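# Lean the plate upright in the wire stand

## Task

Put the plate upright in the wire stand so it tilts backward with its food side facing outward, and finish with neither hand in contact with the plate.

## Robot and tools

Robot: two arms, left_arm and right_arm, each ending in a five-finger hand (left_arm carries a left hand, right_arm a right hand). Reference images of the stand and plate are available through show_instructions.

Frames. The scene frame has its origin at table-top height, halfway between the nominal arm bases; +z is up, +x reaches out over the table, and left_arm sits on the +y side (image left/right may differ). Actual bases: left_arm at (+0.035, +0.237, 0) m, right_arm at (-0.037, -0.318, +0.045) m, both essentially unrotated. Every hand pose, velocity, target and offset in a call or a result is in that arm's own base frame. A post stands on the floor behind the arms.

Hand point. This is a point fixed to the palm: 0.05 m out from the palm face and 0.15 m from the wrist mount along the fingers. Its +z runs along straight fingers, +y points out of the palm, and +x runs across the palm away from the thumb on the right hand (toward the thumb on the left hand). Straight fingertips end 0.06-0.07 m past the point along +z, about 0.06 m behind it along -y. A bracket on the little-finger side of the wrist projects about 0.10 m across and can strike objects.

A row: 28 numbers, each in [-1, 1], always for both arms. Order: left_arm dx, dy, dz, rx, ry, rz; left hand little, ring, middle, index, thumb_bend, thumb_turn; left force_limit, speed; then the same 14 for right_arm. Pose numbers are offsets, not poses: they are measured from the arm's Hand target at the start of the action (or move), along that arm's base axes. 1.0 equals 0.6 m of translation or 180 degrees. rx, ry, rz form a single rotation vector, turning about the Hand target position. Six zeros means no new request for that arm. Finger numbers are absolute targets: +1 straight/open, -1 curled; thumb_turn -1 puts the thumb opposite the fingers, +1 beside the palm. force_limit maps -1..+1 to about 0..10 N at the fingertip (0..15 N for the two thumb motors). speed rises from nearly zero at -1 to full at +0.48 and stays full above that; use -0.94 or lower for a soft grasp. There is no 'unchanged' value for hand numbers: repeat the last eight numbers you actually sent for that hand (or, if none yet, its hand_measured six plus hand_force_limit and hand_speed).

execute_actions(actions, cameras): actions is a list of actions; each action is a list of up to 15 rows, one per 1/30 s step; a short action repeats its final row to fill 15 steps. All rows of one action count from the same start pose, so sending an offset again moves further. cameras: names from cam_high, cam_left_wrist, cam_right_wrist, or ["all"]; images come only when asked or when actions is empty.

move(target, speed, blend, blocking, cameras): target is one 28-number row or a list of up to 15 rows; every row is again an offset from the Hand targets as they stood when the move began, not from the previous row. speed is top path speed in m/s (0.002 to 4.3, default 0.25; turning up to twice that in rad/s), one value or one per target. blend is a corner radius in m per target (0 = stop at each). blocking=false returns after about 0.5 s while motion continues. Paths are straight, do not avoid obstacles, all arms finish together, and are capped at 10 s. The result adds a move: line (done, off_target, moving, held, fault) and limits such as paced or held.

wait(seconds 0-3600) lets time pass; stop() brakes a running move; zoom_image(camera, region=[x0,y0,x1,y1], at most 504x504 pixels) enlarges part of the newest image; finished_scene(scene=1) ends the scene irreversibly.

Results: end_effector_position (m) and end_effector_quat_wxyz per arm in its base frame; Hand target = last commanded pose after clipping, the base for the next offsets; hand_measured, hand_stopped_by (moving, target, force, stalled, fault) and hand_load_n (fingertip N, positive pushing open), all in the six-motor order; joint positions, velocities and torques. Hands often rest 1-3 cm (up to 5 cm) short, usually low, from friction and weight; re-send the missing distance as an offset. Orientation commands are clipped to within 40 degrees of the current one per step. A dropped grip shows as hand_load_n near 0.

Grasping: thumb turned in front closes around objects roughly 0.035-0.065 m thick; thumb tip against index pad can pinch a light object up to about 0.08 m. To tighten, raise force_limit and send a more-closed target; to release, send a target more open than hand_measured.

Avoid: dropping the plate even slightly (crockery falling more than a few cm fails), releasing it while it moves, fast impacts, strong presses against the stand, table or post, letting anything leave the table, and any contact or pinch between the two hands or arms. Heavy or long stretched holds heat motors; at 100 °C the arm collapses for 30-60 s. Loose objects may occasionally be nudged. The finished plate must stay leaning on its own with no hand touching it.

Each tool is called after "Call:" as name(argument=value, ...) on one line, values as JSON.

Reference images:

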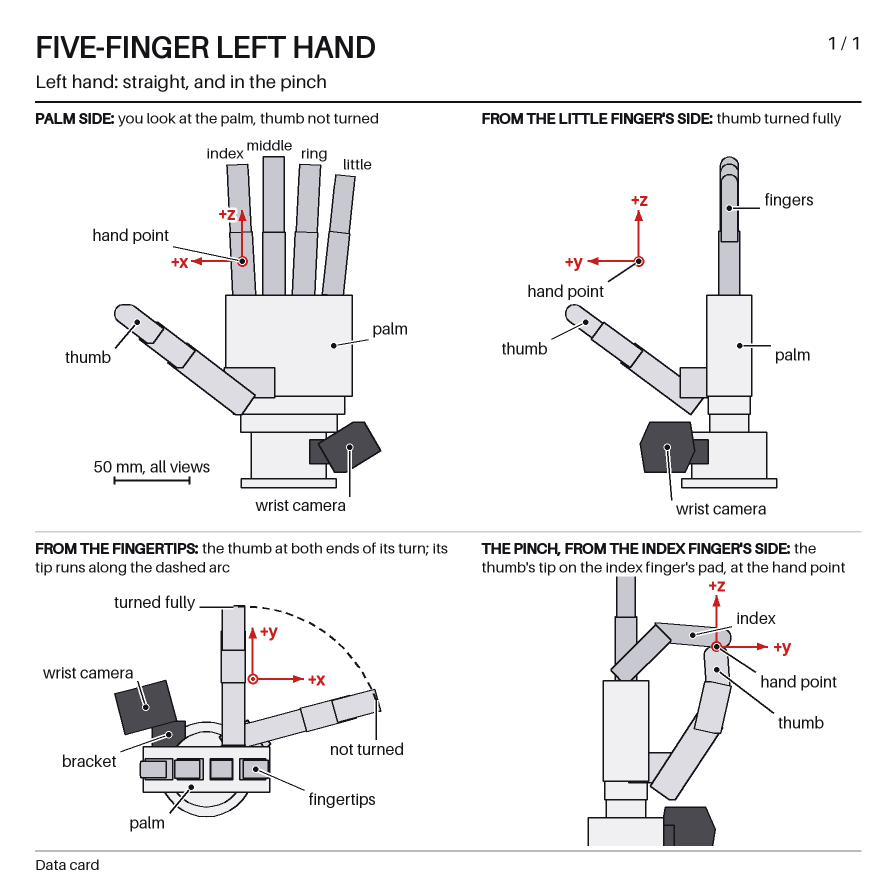

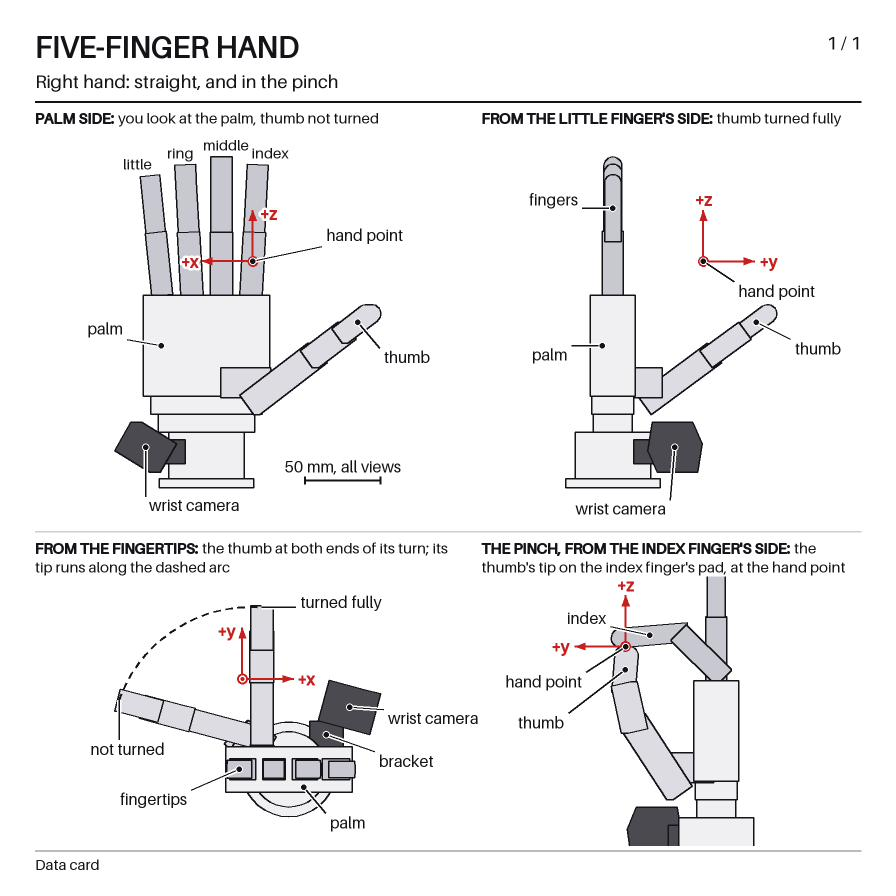

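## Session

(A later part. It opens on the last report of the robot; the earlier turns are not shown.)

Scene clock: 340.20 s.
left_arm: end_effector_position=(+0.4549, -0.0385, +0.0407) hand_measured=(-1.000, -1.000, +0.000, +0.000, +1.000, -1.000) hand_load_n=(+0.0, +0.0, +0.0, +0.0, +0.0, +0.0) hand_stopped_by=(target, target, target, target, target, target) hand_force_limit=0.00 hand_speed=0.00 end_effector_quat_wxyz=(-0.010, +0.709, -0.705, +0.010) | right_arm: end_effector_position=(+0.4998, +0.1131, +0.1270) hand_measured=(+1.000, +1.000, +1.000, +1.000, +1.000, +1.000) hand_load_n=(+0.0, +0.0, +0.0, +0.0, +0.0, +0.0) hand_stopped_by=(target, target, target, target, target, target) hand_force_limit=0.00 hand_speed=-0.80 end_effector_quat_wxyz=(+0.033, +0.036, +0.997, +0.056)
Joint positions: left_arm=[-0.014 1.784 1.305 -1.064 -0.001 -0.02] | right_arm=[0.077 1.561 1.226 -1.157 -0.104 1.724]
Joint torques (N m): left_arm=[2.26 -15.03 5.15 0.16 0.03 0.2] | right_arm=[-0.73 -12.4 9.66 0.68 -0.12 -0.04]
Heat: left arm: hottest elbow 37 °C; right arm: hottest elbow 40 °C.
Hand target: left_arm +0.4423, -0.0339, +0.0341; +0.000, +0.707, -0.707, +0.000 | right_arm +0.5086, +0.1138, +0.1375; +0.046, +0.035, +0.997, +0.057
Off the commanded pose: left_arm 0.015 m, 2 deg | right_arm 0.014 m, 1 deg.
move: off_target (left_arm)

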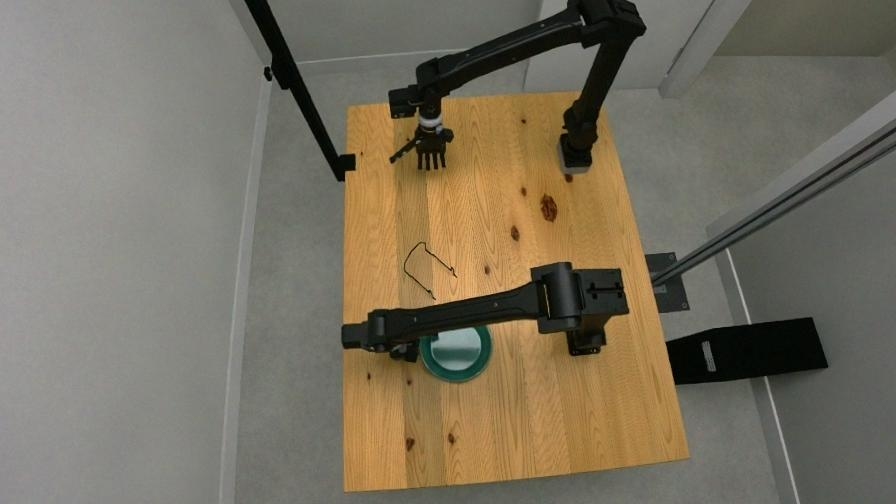

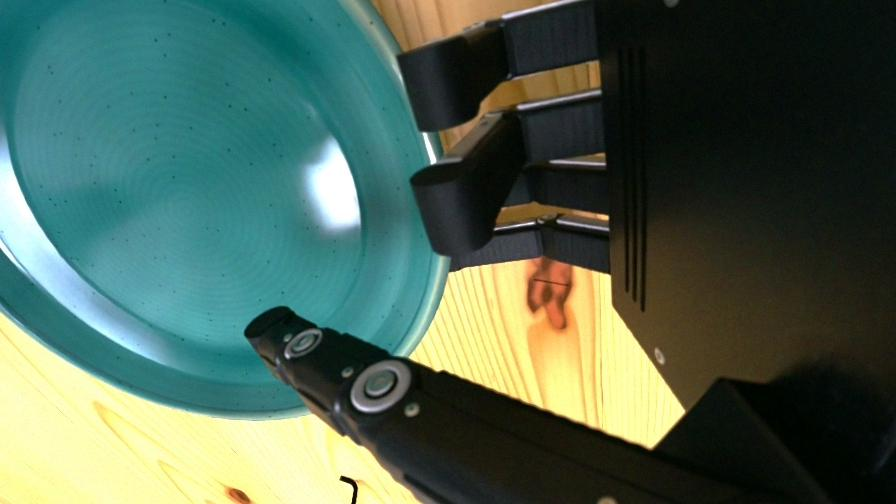

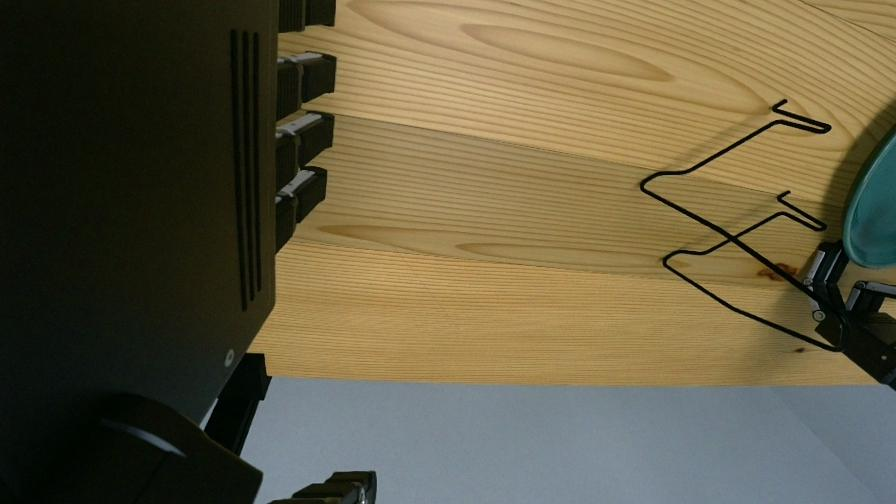

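Call:
move(target=[[0.055,0,0.01,0,-0.0444,0,-1,-1,0,0,1,-1,0,0, 0,0,0,0,0,0,1,1,1,1,1,1,0,-0.8],[0.055,0,-0.01,0,-0.0444,0,-1,-1,-0.15,-0.15,1,-1,0,0, 0,0,0,0,0,0,1,1,1,1,1,1,0,-0.8]], speed=[0.06,0.04], cameras=["cam_left_wrist","cam_right_wrist"])

Call:
zoom_image(camera="cam_right_wrist", region=[760, 200, 896, 400])

Call:
zoom_image(camera="cam_left_wrist", region=[380, 140, 580, 300])

Scene clock: 407.70 s.
left_arm: end_effector_position=(+0.4768, -0.0388, +0.0366) hand_measured=(-1.000, -1.000, -0.150, -0.150, +1.000, -1.000) hand_load_n=(+0.5, +0.0, +0.0, +0.5, +0.0, +0.0) hand_stopped_by=(target, target, target, target, target, target) hand_force_limit=0.00 hand_speed=0.00 end_effector_quat_wxyz=(-0.051, +0.707, -0.703, +0.052) | right_arm: end_effector_position=(+0.4998, +0.1131, +0.1270) hand_measured=(+1.000, +1.000, +1.000, +1.000, +1.000, +1.000) hand_load_n=(+0.0, +0.0, -0.5, +0.0, +0.0, +0.0) hand_stopped_by=(target, target, target, target, target, target) hand_force_limit=0.00 hand_speed=-0.80 end_effector_quat_wxyz=(+0.033, +0.036, +0.997, +0.056)
Joint positions: left_arm=[-0.014 1.76 1.272 -0.937 -0.001 -0.02] | right_arm=[0.077 1.561 1.226 -1.157 -0.104 1.724]
Joint torques (N m): left_arm=[2.14 -14.04 6.61 1.22 0 0.19] | right_arm=[-0.79 -12.45 9.63 0.72 -0.11 -0.04]
Heat: left arm: hottest elbow 36 °C; right arm: hottest elbow 40 °C.
Hand target: left_arm +0.4752, -0.0339, +0.0279; -0.049, +0.706, -0.705, +0.049 | right_arm +0.5086, +0.1138, +0.1375; +0.046, +0.035, +0.997, +0.057
Off the commanded pose: left_arm 0.010 m, 1 deg | right_arm 0.014 m, 1 deg.
move: done; target 2's new numbers were sent with left_arm's hand 0.012 m and 1 deg from that target

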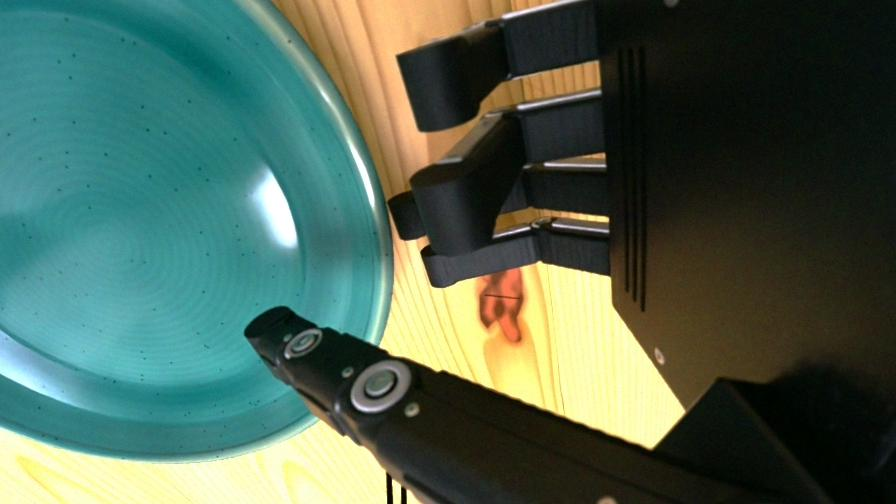

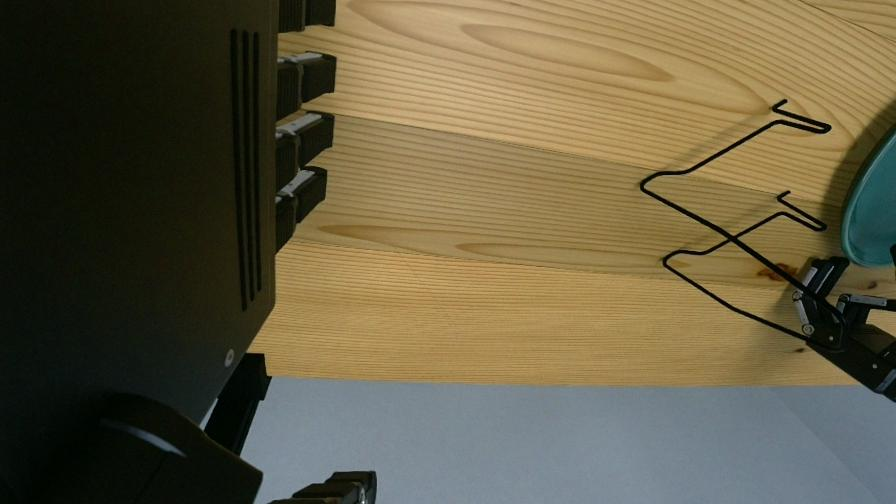

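Scaled by 2.520 from the camera's image (finer frame: 1280x720).

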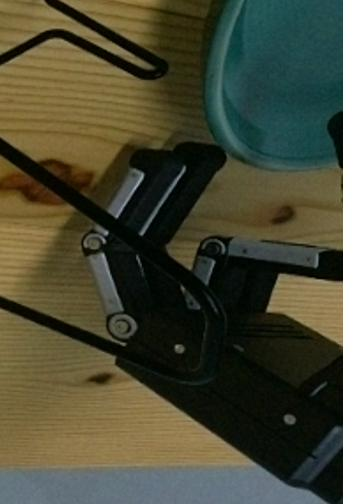

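Scaled by 2.520 from the camera's image (finer frame: 1280x720).

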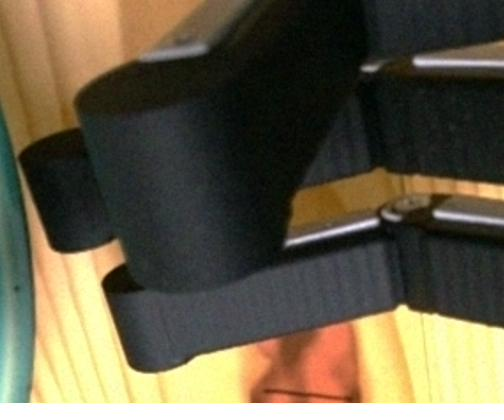

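Call:
move(target=[[0,0,-0.016,0,0,0,-1,-1,-0.15,-0.15,1,-1,0,0, 0,0,0,0,0,0,1,1,1,1,1,1,0,-0.8]], speed=0.04)

Scene clock: 412.63 s.
left_arm: end_effector_position=(+0.4777, -0.0388, +0.0300) hand_measured=(-1.000, -1.000, -0.150, -0.150, +1.000, -1.000) hand_load_n=(+0.0, +0.0, -0.5, -0.5, +0.0, +0.0) hand_stopped_by=(target, target, target, target, target, target) hand_force_limit=0.00 hand_speed=0.00 end_effector_quat_wxyz=(-0.053, +0.707, -0.703, +0.054) | right_arm: end_effector_position=(+0.4998, +0.1131, +0.1270) hand_measured=(+1.000, +1.000, +1.000, +1.000, +1.000, +1.000) hand_load_n=(+0.0, +0.0, +0.0, +0.0, +0.0, +0.0) hand_stopped_by=(target, target, target, target, target, target) hand_force_limit=0.00 hand_speed=-0.80 end_effector_quat_wxyz=(+0.033, +0.036, +0.997, +0.056)
Joint positions: left_arm=[-0.014 1.766 1.261 -0.914 -0.001 -0.02] | right_arm=[0.077 1.561 1.226 -1.157 -0.104 1.724]
Joint torques (N m): left_arm=[2.26 -13.22 6.41 1.31 -0.03 0.19] | right_arm=[0.15 -12.81 9.78 0.72 -0.13 0]
Heat: left arm: hottest elbow 36 °C; right arm: hottest elbow 40 °C.
Hand target: left_arm +0.4753, -0.0339, +0.0183; -0.049, +0.706, -0.705, +0.049 | right_arm +0.5086, +0.1138, +0.1375; +0.046, +0.035, +0.997, +0.057
Off the commanded pose: left_arm 0.013 m, 1 deg | right_arm 0.014 m, 1 deg.
move: off_target (left_arm)

Call:
move(target=[[-0.05,0,0.003,0,0,0,-1,-1,-0.15,-0.15,1,-1,0,0, 0,0,0,0,0,0,1,1,1,1,1,1,0,-0.8]], speed=0.05, cameras=["cam_left_wrist","cam_right_wrist"])

Call:
zoom_image(camera="cam_right_wrist", region=[760, 200, 896, 400])

Call:
zoom_image(camera="cam_left_wrist", region=[380, 140, 580, 300])

Scene clock: 419.83 s.
left_arm: end_effector_position=(+0.4609, -0.0386, +0.0305) hand_measured=(-1.000, -1.000, -0.150, -0.150, +1.000, -1.000) hand_load_n=(+0.0, +0.0, +0.0, +0.0, +0.0, +0.0) hand_stopped_by=(target, target, target, target, target, target) hand_force_limit=0.00 hand_speed=0.00 end_effector_quat_wxyz=(-0.062, +0.706, -0.702, +0.063) | right_arm: end_effector_position=(+0.4998, +0.1131, +0.1270) hand_measured=(+1.000, +1.000, +1.000, +1.000, +1.000, +1.000) hand_load_n=(+0.0, +0.0, +0.0, +0.0, -0.5, +0.0) hand_stopped_by=(target, target, target, target, target, target) hand_force_limit=0.00 hand_speed=-0.80 end_effector_quat_wxyz=(+0.033, +0.036, +0.997, +0.056)
Joint positions: left_arm=[-0.014 1.711 1.188 -0.871 -0.001 -0.02] | right_arm=[0.077 1.561 1.226 -1.157 -0.104 1.724]
Joint torques (N m): left_arm=[2.02 -13.63 5.05 0.54 -0.03 0.21] | right_arm=[-0.85 -12.75 9.66 0.62 -0.18 -0.03]
Heat: left arm: hottest elbow 36 °C; right arm: hottest elbow 40 °C.
Hand target: left_arm +0.4451, -0.0339, +0.0201; -0.049, +0.706, -0.705, +0.049 | right_arm +0.5086, +0.1138, +0.1375; +0.046, +0.035, +0.997, +0.057
Off the commanded pose: left_arm 0.019 m, 2 deg | right_arm 0.014 m, 1 deg.
move: off_target (left_arm)

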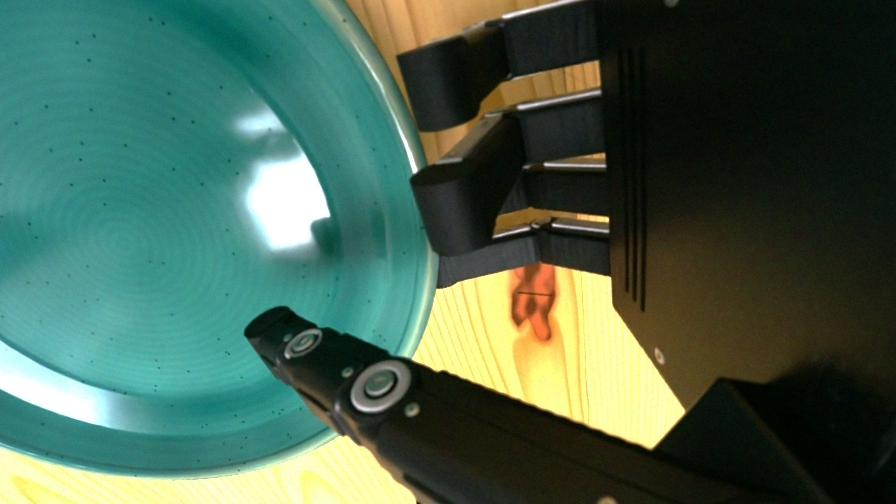

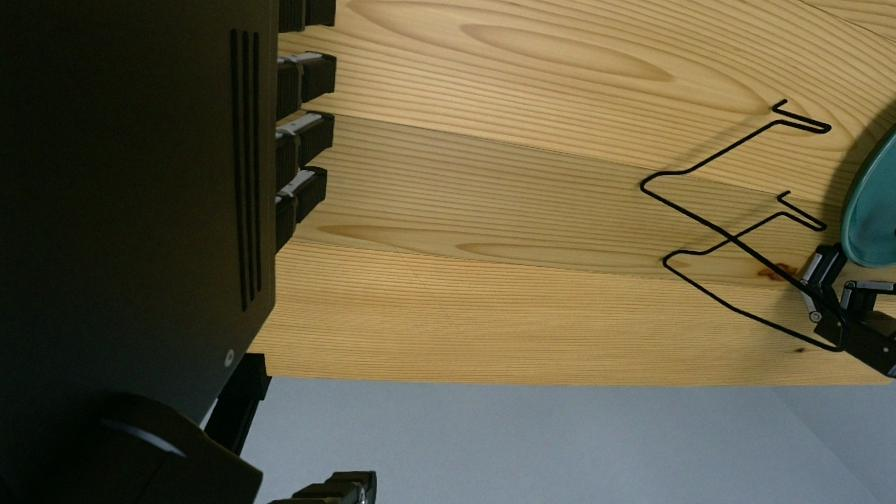

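Scaled by 2.520 from the camera's image (finer frame: 1280x720).

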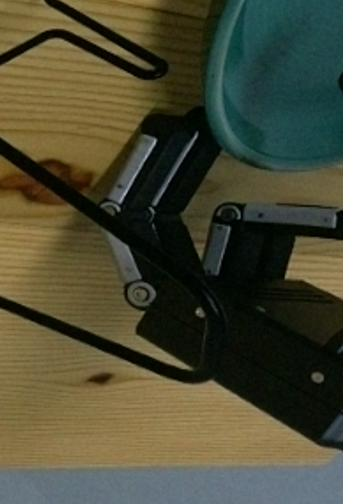

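Scaled by 2.520 from the camera's image (finer frame: 1280x720).

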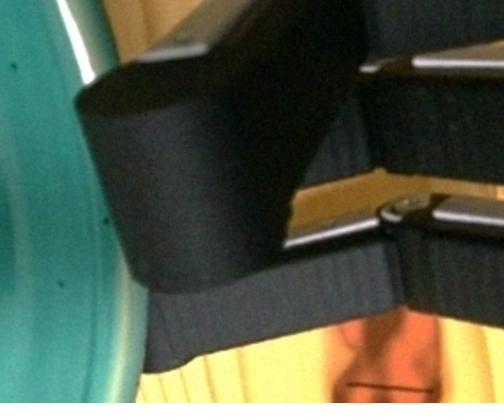

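Call:
move(target=[[-0.018,0,0.002,0,0,0,-1,-1,-0.15,-0.15,1,-1,0,0, 0,0,0,0,0,0,1,1,1,1,1,1,0,-0.8]], speed=0.05, cameras=["cam_left_wrist","cam_right_wrist"])

Call:
zoom_image(camera="cam_left_wrist", region=[380, 140, 580, 300])

Scene clock: 426.70 s.
left_arm: end_effector_position=(+0.4504, -0.0384, +0.0309) hand_measured=(-1.000, -1.000, -0.150, -0.150, +1.000, -1.000) hand_load_n=(+0.0, +0.0, +0.0, +0.0, +0.0, +0.0) hand_stopped_by=(target, target, target, target, target, target) hand_force_limit=0.00 hand_speed=0.00 end_effector_quat_wxyz=(-0.062, +0.706, -0.702, +0.063) | right_arm: end_effector_position=(+0.4998, +0.1131, +0.1270) hand_measured=(+1.000, +1.000, +1.000, +1.000, +1.000, +1.000) hand_load_n=(+0.0, +0.0, +0.0, +0.0, +0.0, +0.0) hand_stopped_by=(target, target, target, target, target, target) hand_force_limit=0.00 hand_speed=-0.80 end_effector_quat_wxyz=(+0.033, +0.036, +0.997, +0.056)
Joint positions: left_arm=[-0.014 1.686 1.155 -0.863 -0.001 -0.02] | right_arm=[0.077 1.561 1.226 -1.157 -0.104 1.724]
Joint torques (N m): left_arm=[2.08 -13.39 5 0.38 0.01 0.2] | right_arm=[-1.08 -11.87 9.76 0.72 -0.17 -0.03]
Heat: left arm: hottest elbow 36 °C; right arm: hottest elbow 40 °C.
Hand target: left_arm +0.4344, -0.0339, +0.0214; -0.049, +0.706, -0.705, +0.049 | right_arm +0.5086, +0.1138, +0.1375; +0.046, +0.035, +0.997, +0.057
Off the commanded pose: left_arm 0.019 m, 2 deg | right_arm 0.014 m, 1 deg.
move: off_target (left_arm)

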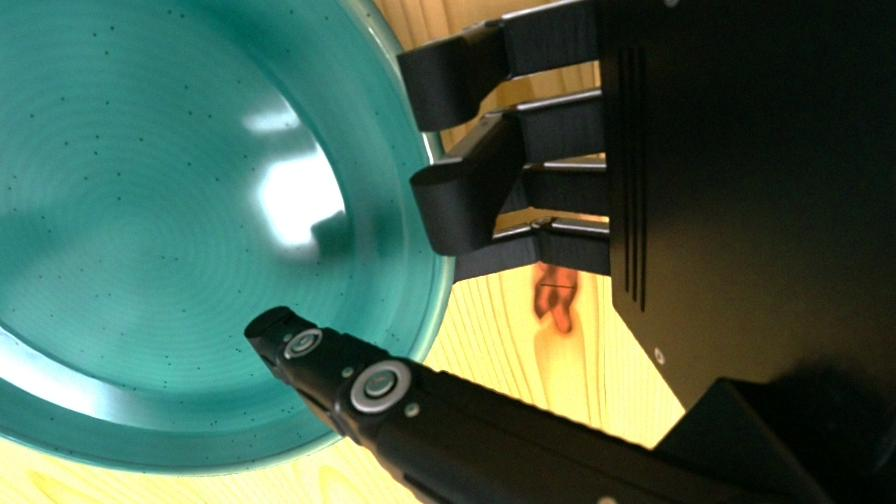

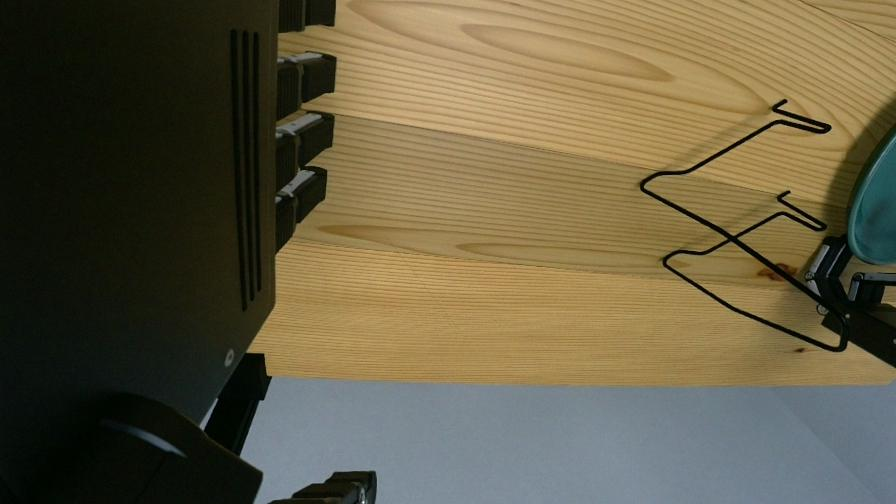

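Scaled by 2.520 from the camera's image (finer frame: 1280x720).

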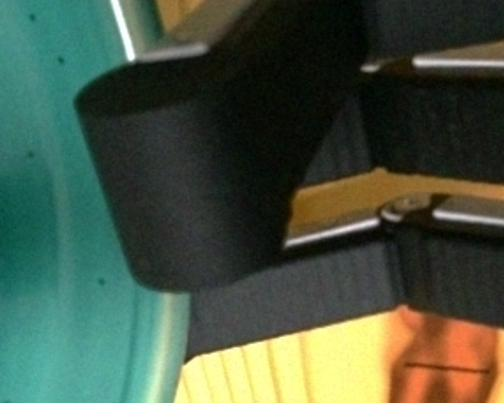

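Call:
move(target=[[0,0,0,0,0,0,-1,-1,-0.15,-0.15,0.15,-1,-0.6,-0.7, 0,0,0,0,0,0,1,1,1,1,1,1,0,-0.8]], cameras=["cam_left_wrist","cam_right_wrist"])

Call:
zoom_image(camera="cam_left_wrist", region=[330, 140, 630, 400])

Scene clock: 436.43 s.
left_arm: end_effector_position=(+0.4502, -0.0385, +0.0315) hand_measured=(-1.000, -1.000, -0.150, -0.150, +0.234, -1.000) hand_load_n=(+0.5, +0.0, +2.5, +0.0, +3.0, -1.0) hand_stopped_by=(target, target, target, target, force, target) hand_force_limit=-0.60 hand_speed=-0.70 end_effector_quat_wxyz=(-0.062, +0.706, -0.702, +0.064) | right_arm: end_effector_position=(+0.4998, +0.1131, +0.1270) hand_measured=(+1.000, +1.000, +1.000, +1.000, +1.000, +1.000) hand_load_n=(+0.0, +0.0, +0.0, +0.0, +0.0, +0.0) hand_stopped_by=(target, target, target, target, target, target) hand_force_limit=0.00 hand_speed=-0.80 end_effector_quat_wxyz=(+0.033, +0.036, +0.997, +0.056)
Joint positions: left_arm=[-0.014 1.684 1.155 -0.863 -0.001 -0.02] | right_arm=[0.077 1.561 1.226 -1.157 -0.104 1.724]
Joint torques (N m): left_arm=[2.32 -12.86 4.94 0.49 -0.03 0.21] | right_arm=[-0.97 -13.1 9.7 0.69 -0.12 -0.05]
Heat: left arm: hottest elbow 36 °C; right arm: hottest elbow 40 °C.
Hand target: left_arm +0.4345, -0.0339, +0.0214; -0.049, +0.706, -0.705, +0.049 | right_arm +0.5086, +0.1138, +0.1375; +0.046, +0.035, +0.997, +0.057
Off the commanded pose: left_arm 0.019 m, 2 deg | right_arm 0.014 m, 1 deg.
move: done

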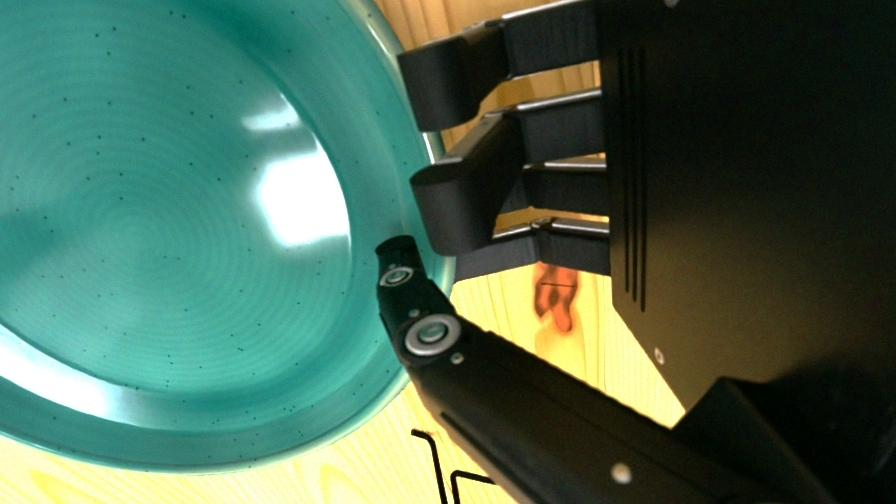

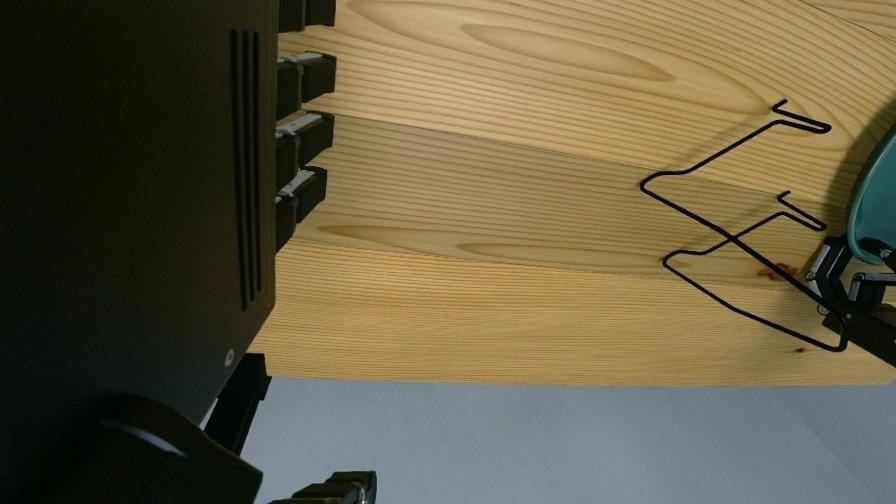

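Scaled by 1.680 from the camera's image (finer frame: 1280x720).

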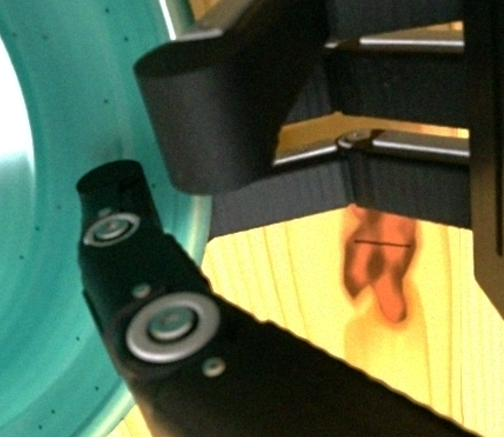

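Call:
move(target=[[0,0,0,0,0,0,-1,-1,-0.5,-0.5,-0.1,-1,-0.2,-0.8, 0,0,0,0,0,0,1,1,1,1,1,1,0,-0.8]], cameras=["cam_left_wrist","cam_right_wrist"])

Call:
zoom_image(camera="cam_left_wrist", region=[330, 140, 630, 400])

Scene clock: 442.27 s.
left_arm: end_effector_position=(+0.4495, -0.0384, +0.0311) hand_measured=(-1.000, -1.000, -0.164, -0.258, +0.210, -1.000) hand_load_n=(+0.0, +0.0, +4.0, +6.0, +6.0, -1.0) hand_stopped_by=(target, target, force, force, force, target) hand_force_limit=-0.20 hand_speed=-0.80 end_effector_quat_wxyz=(-0.062, +0.706, -0.703, +0.063) | right_arm: end_effector_position=(+0.4998, +0.1131, +0.1270) hand_measured=(+1.000, +1.000, +1.000, +1.000, +1.000, +1.000) hand_load_n=(+0.0, +0.0, +0.0, +0.0, -0.5, +0.0) hand_stopped_by=(target, target, target, target, target, target) hand_force_limit=0.00 hand_speed=-0.80 end_effector_quat_wxyz=(+0.033, +0.036, +0.997, +0.056)
Joint positions: left_arm=[-0.014 1.684 1.153 -0.863 -0.001 -0.018] | right_arm=[0.077 1.561 1.226 -1.157 -0.104 1.724]
Joint torques (N m): left_arm=[2.2 -12.98 5.12 0.46 -0.03 0.21] | right_arm=[-0.91 -12.86 9.36 0.54 -0.12 -0.1]
Heat: left arm: hottest elbow 36 °C; right arm: hottest elbow 40 °C.
Hand target: left_arm +0.4344, -0.0339, +0.0213; -0.049, +0.706, -0.705, +0.049 | right_arm +0.5086, +0.1138, +0.1375; +0.046, +0.035, +0.997, +0.057
Off the commanded pose: left_arm 0.018 m, 2 deg | right_arm 0.014 m, 1 deg.
move: done

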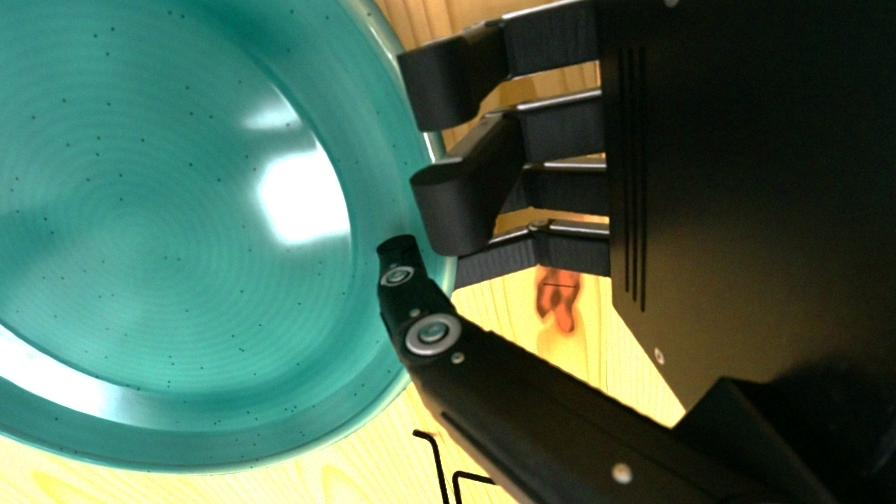

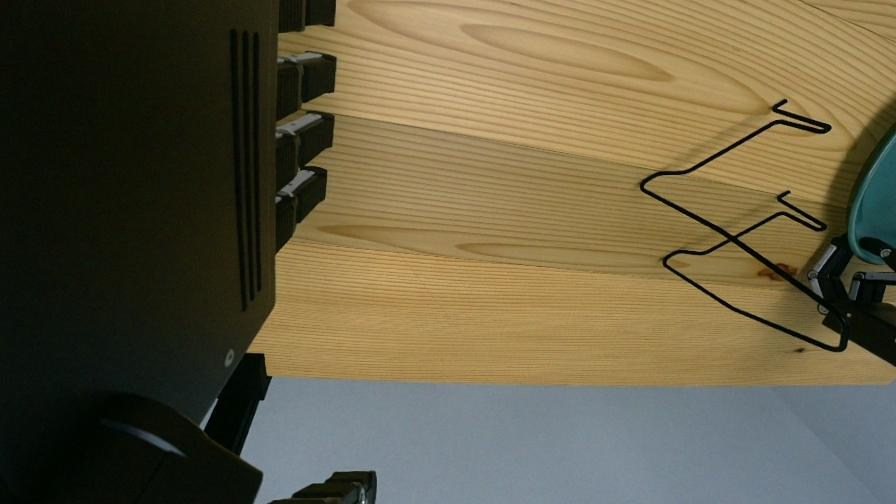

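Scaled by 1.680 from the camera's image (finer frame: 1280x720).

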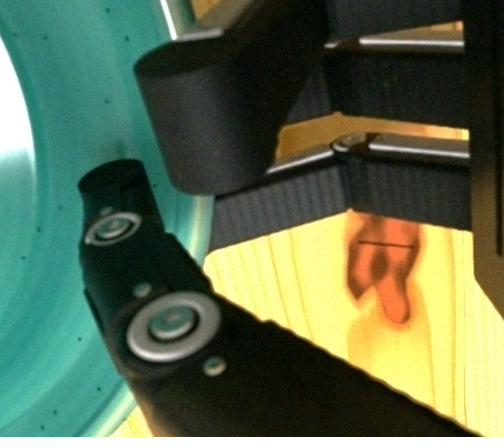

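Call:
move(target=[[0,0,0,0,0,0,-1,-1,-0.6,-0.6,-0.3,-1,0.3,-0.8, 0,0,0,0,0,0,1,1,1,1,1,1,0,-0.8]])

Scene clock: 481.13 s.
left_arm: end_effector_position=(+0.4484, -0.0384, +0.0304) hand_measured=(-1.000, -1.000, -0.176, -0.270, +0.190, -1.000) hand_load_n=(+0.0, +0.5, +5.5, +7.5, +10.0, -1.5) hand_stopped_by=(target, target, force, force, force, target) hand_force_limit=0.30 hand_speed=-0.80 end_effector_quat_wxyz=(-0.061, +0.706, -0.703, +0.062) | right_arm: end_effector_position=(+0.4998, +0.1131, +0.1270) hand_measured=(+1.000, +1.000, +1.000, +1.000, +1.000, +1.000) hand_load_n=(+0.0, +0.0, +0.5, +0.0, +0.0, +0.5) hand_stopped_by=(target, target, target, target, target, target) hand_force_limit=0.00 hand_speed=-0.80 end_effector_quat_wxyz=(+0.033, +0.036, +0.997, +0.056)
Joint positions: left_arm=[-0.014 1.684 1.151 -0.863 0 -0.018] | right_arm=[0.077 1.561 1.226 -1.157 -0.104 1.724]
Joint torques (N m): left_arm=[2.32 -13.22 5.39 0.43 -0.06 0.17] | right_arm=[-0.97 -12.63 9.33 0.85 -0.14 0.02]
Heat: left arm: hottest elbow 35 °C; right arm: hottest elbow 40 °C.
Hand target: left_arm +0.4345, -0.0339, +0.0213; -0.049, +0.706, -0.705, +0.049 | right_arm +0.5086, +0.1138, +0.1375; +0.046, +0.035, +0.997, +0.057
Off the commanded pose: left_arm 0.017 m, 2 deg | right_arm 0.014 m, 1 deg.
move: done

Call:
move(target=[[0.02,0,0.106,0,-0.0833,0,-1,-1,-0.6,-0.6,-0.3,-1,0.3,-0.8, 0,0,0,0,0,0,1,1,1,1,1,1,0,-0.8],[0.034,0,0.183,0,-0.1667,0,-1,-1,-0.6,-0.6,-0.3,-1,0.3,-0.8, 0,0,0,0,0,0,1,1,1,1,1,1,0,-0.8]], speed=0.1, blend=0.02, cameras=["all"])

Call:
zoom_image(camera="cam_left_wrist", region=[330, 140, 630, 400])

Scene clock: 491.20 s.
left_arm: end_effector_position=(+0.4458, -0.0377, +0.1173) hand_measured=(-1.000, -1.000, -0.176, -0.270, +0.190, -1.000) hand_load_n=(+0.0, +0.0, +4.5, +7.5, +12.0, -1.0) hand_stopped_by=(target, target, force, force, force, target) hand_force_limit=0.30 hand_speed=-0.80 end_effector_quat_wxyz=(-0.210, +0.674, -0.675, +0.214) | right_arm: end_effector_position=(+0.4998, +0.1131, +0.1270) hand_measured=(+1.000, +1.000, +1.000, +1.000, +1.000, +1.000) hand_load_n=(+0.0, +0.0, +0.0, +0.0, +0.0, +0.0) hand_stopped_by=(target, target, target, target, target, target) hand_force_limit=0.00 hand_speed=-0.80 end_effector_quat_wxyz=(+0.033, +0.036, +0.997, +0.056)
Joint positions: left_arm=[-0.013 1.303 0.922 -0.58 -0.002 -0.012] | right_arm=[0.077 1.561 1.226 -1.157 -0.104 1.724]
Joint torques (N m): left_arm=[2.08 -10.81 8.81 2.67 -0.18 0.11] | right_arm=[-0.67 -12.69 9.69 0.95 -0.1 -0.04]
Heat: left arm: hottest elbow 36 °C; right arm: hottest elbow 40 °C.
Hand target: left_arm +0.4548, -0.0339, +0.1312; -0.230, +0.669, -0.668, +0.230 | right_arm +0.5086, +0.1138, +0.1375; +0.046, +0.035, +0.997, +0.057
Off the commanded pose: left_arm 0.017 m, 3 deg | right_arm 0.014 m, 1 deg.
move: off_target (left_arm)

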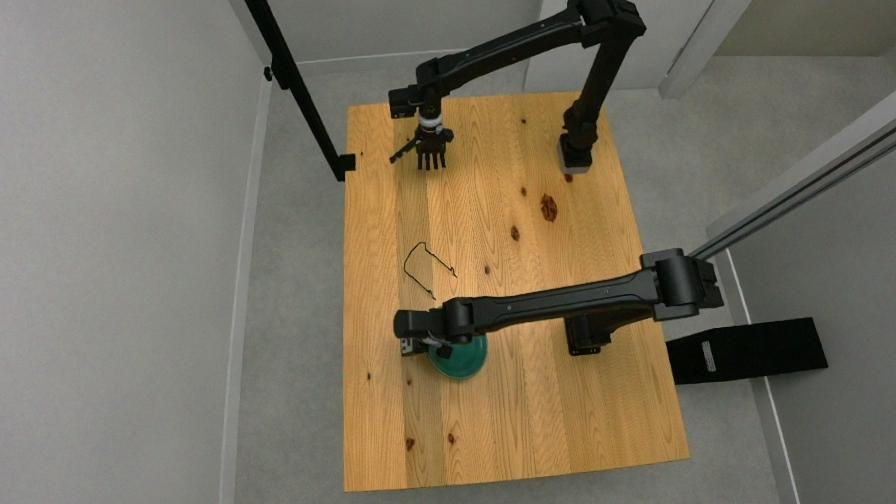

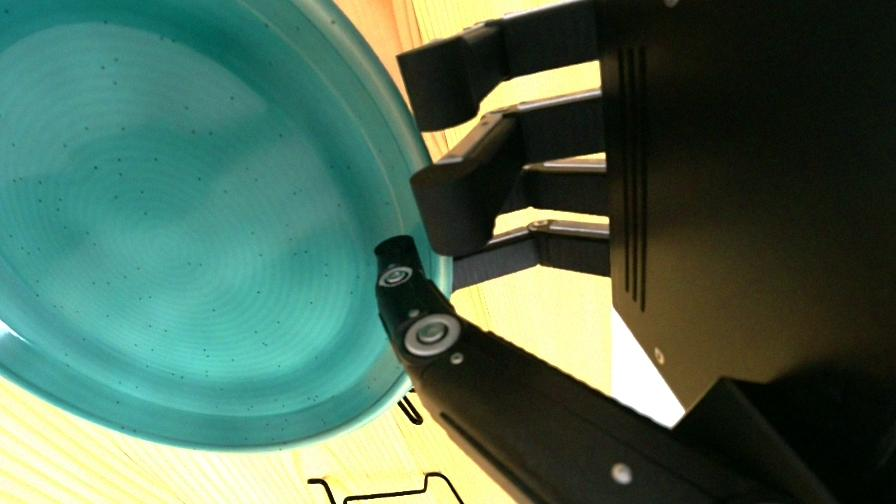

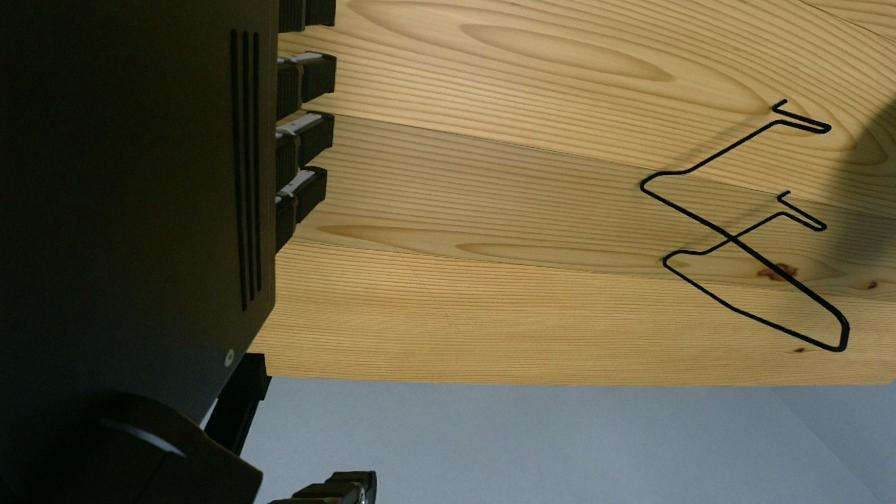

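Scaled by 1.680 from the camera's image (finer frame: 1280x720).

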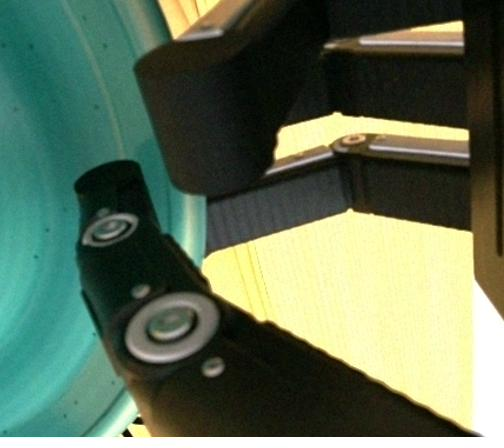

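Call:
move(target=[[0,0,0.096,0,-0.1222,0,-1,-1,-0.6,-0.6,-0.3,-1,0.3,-0.8, 0,0,0,0,0,0,1,1,1,1,1,1,0,-0.8],[0,0,0.175,0,-0.2444,0,-1,-1,-0.6,-0.6,-0.3,-1,0.3,-0.8, 0,0,0,0,0,0,1,1,1,1,1,1,0,-0.8]], speed=0.1, blend=0.02, cameras=["all"])

Call:
zoom_image(camera="cam_high", region=[380, 210, 560, 400])

Scene clock: 507.13 s.
left_arm: end_effector_position=(+0.4476, -0.0365, +0.2048) hand_measured=(-1.000, -1.000, -0.178, -0.270, +0.190, -1.000) hand_load_n=(+0.0, +0.0, +1.5, +8.0, +12.0, -1.0) hand_stopped_by=(target, target, force, force, force, target) hand_force_limit=0.30 hand_speed=-0.80 end_effector_quat_wxyz=(-0.436, +0.555, -0.552, +0.443) | right_arm: end_effector_position=(+0.4998, +0.1131, +0.1270) hand_measured=(+1.000, +1.000, +1.000, +1.000, +1.000, +1.000) hand_load_n=(+0.0, +0.0, +0.0, +0.0, +0.0, +0.0) hand_stopped_by=(target, target, target, target, target, target) hand_force_limit=0.00 hand_speed=-0.80 end_effector_quat_wxyz=(+0.033, +0.036, +0.997, +0.056)
Joint positions: left_arm=[-0.013 0.927 0.523 0.176 -0.008 -0.012] | right_arm=[0.077 1.561 1.226 -1.157 -0.104 1.724]
Joint torques (N m): left_arm=[1.73 -5.77 10.03 4.33 -0.14 0.19] | right_arm=[-1.14 -12.28 9.43 0.5 -0.11 -0.03]
Heat: left arm: hottest elbow 37 °C; right arm: hottest elbow 41 °C.
Hand target: left_arm +0.4548, -0.0339, +0.2363; -0.464, +0.534, -0.534, +0.464 | right_arm +0.5086, +0.1138, +0.1375; +0.046, +0.035, +0.997, +0.057
Off the commanded pose: left_arm 0.032 m, 5 deg | right_arm 0.014 m, 1 deg.
move: off_target (left_arm)

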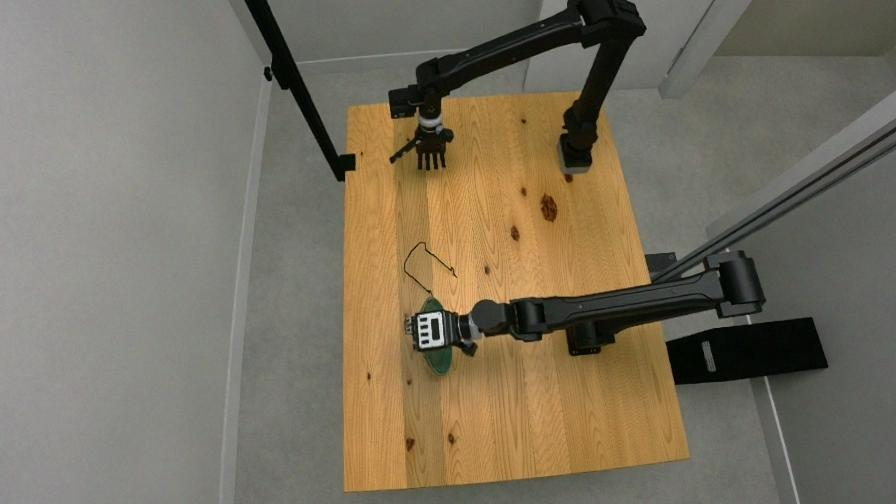

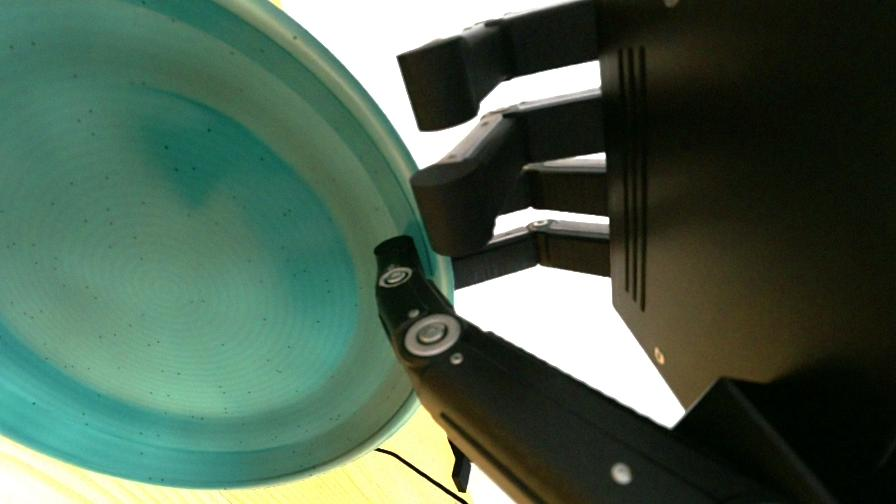

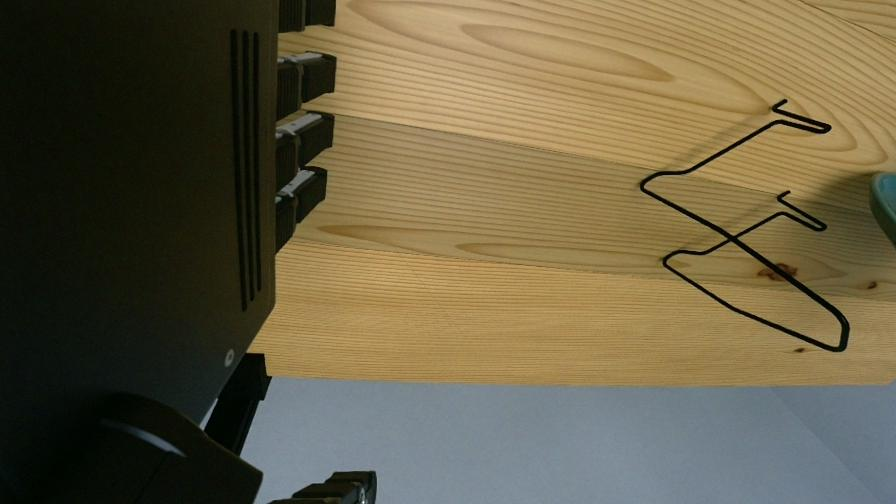

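Scaled by 2.653 from the camera's image (finer frame: 1280x720).

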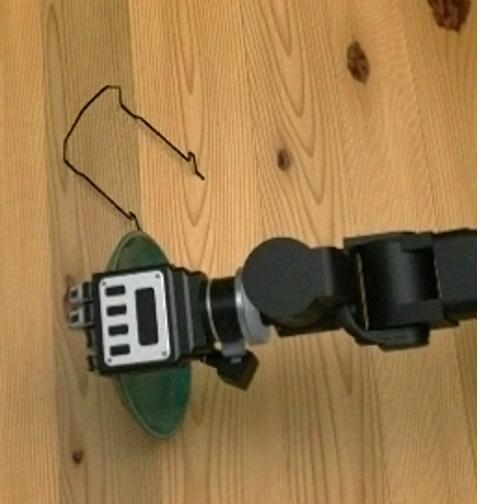

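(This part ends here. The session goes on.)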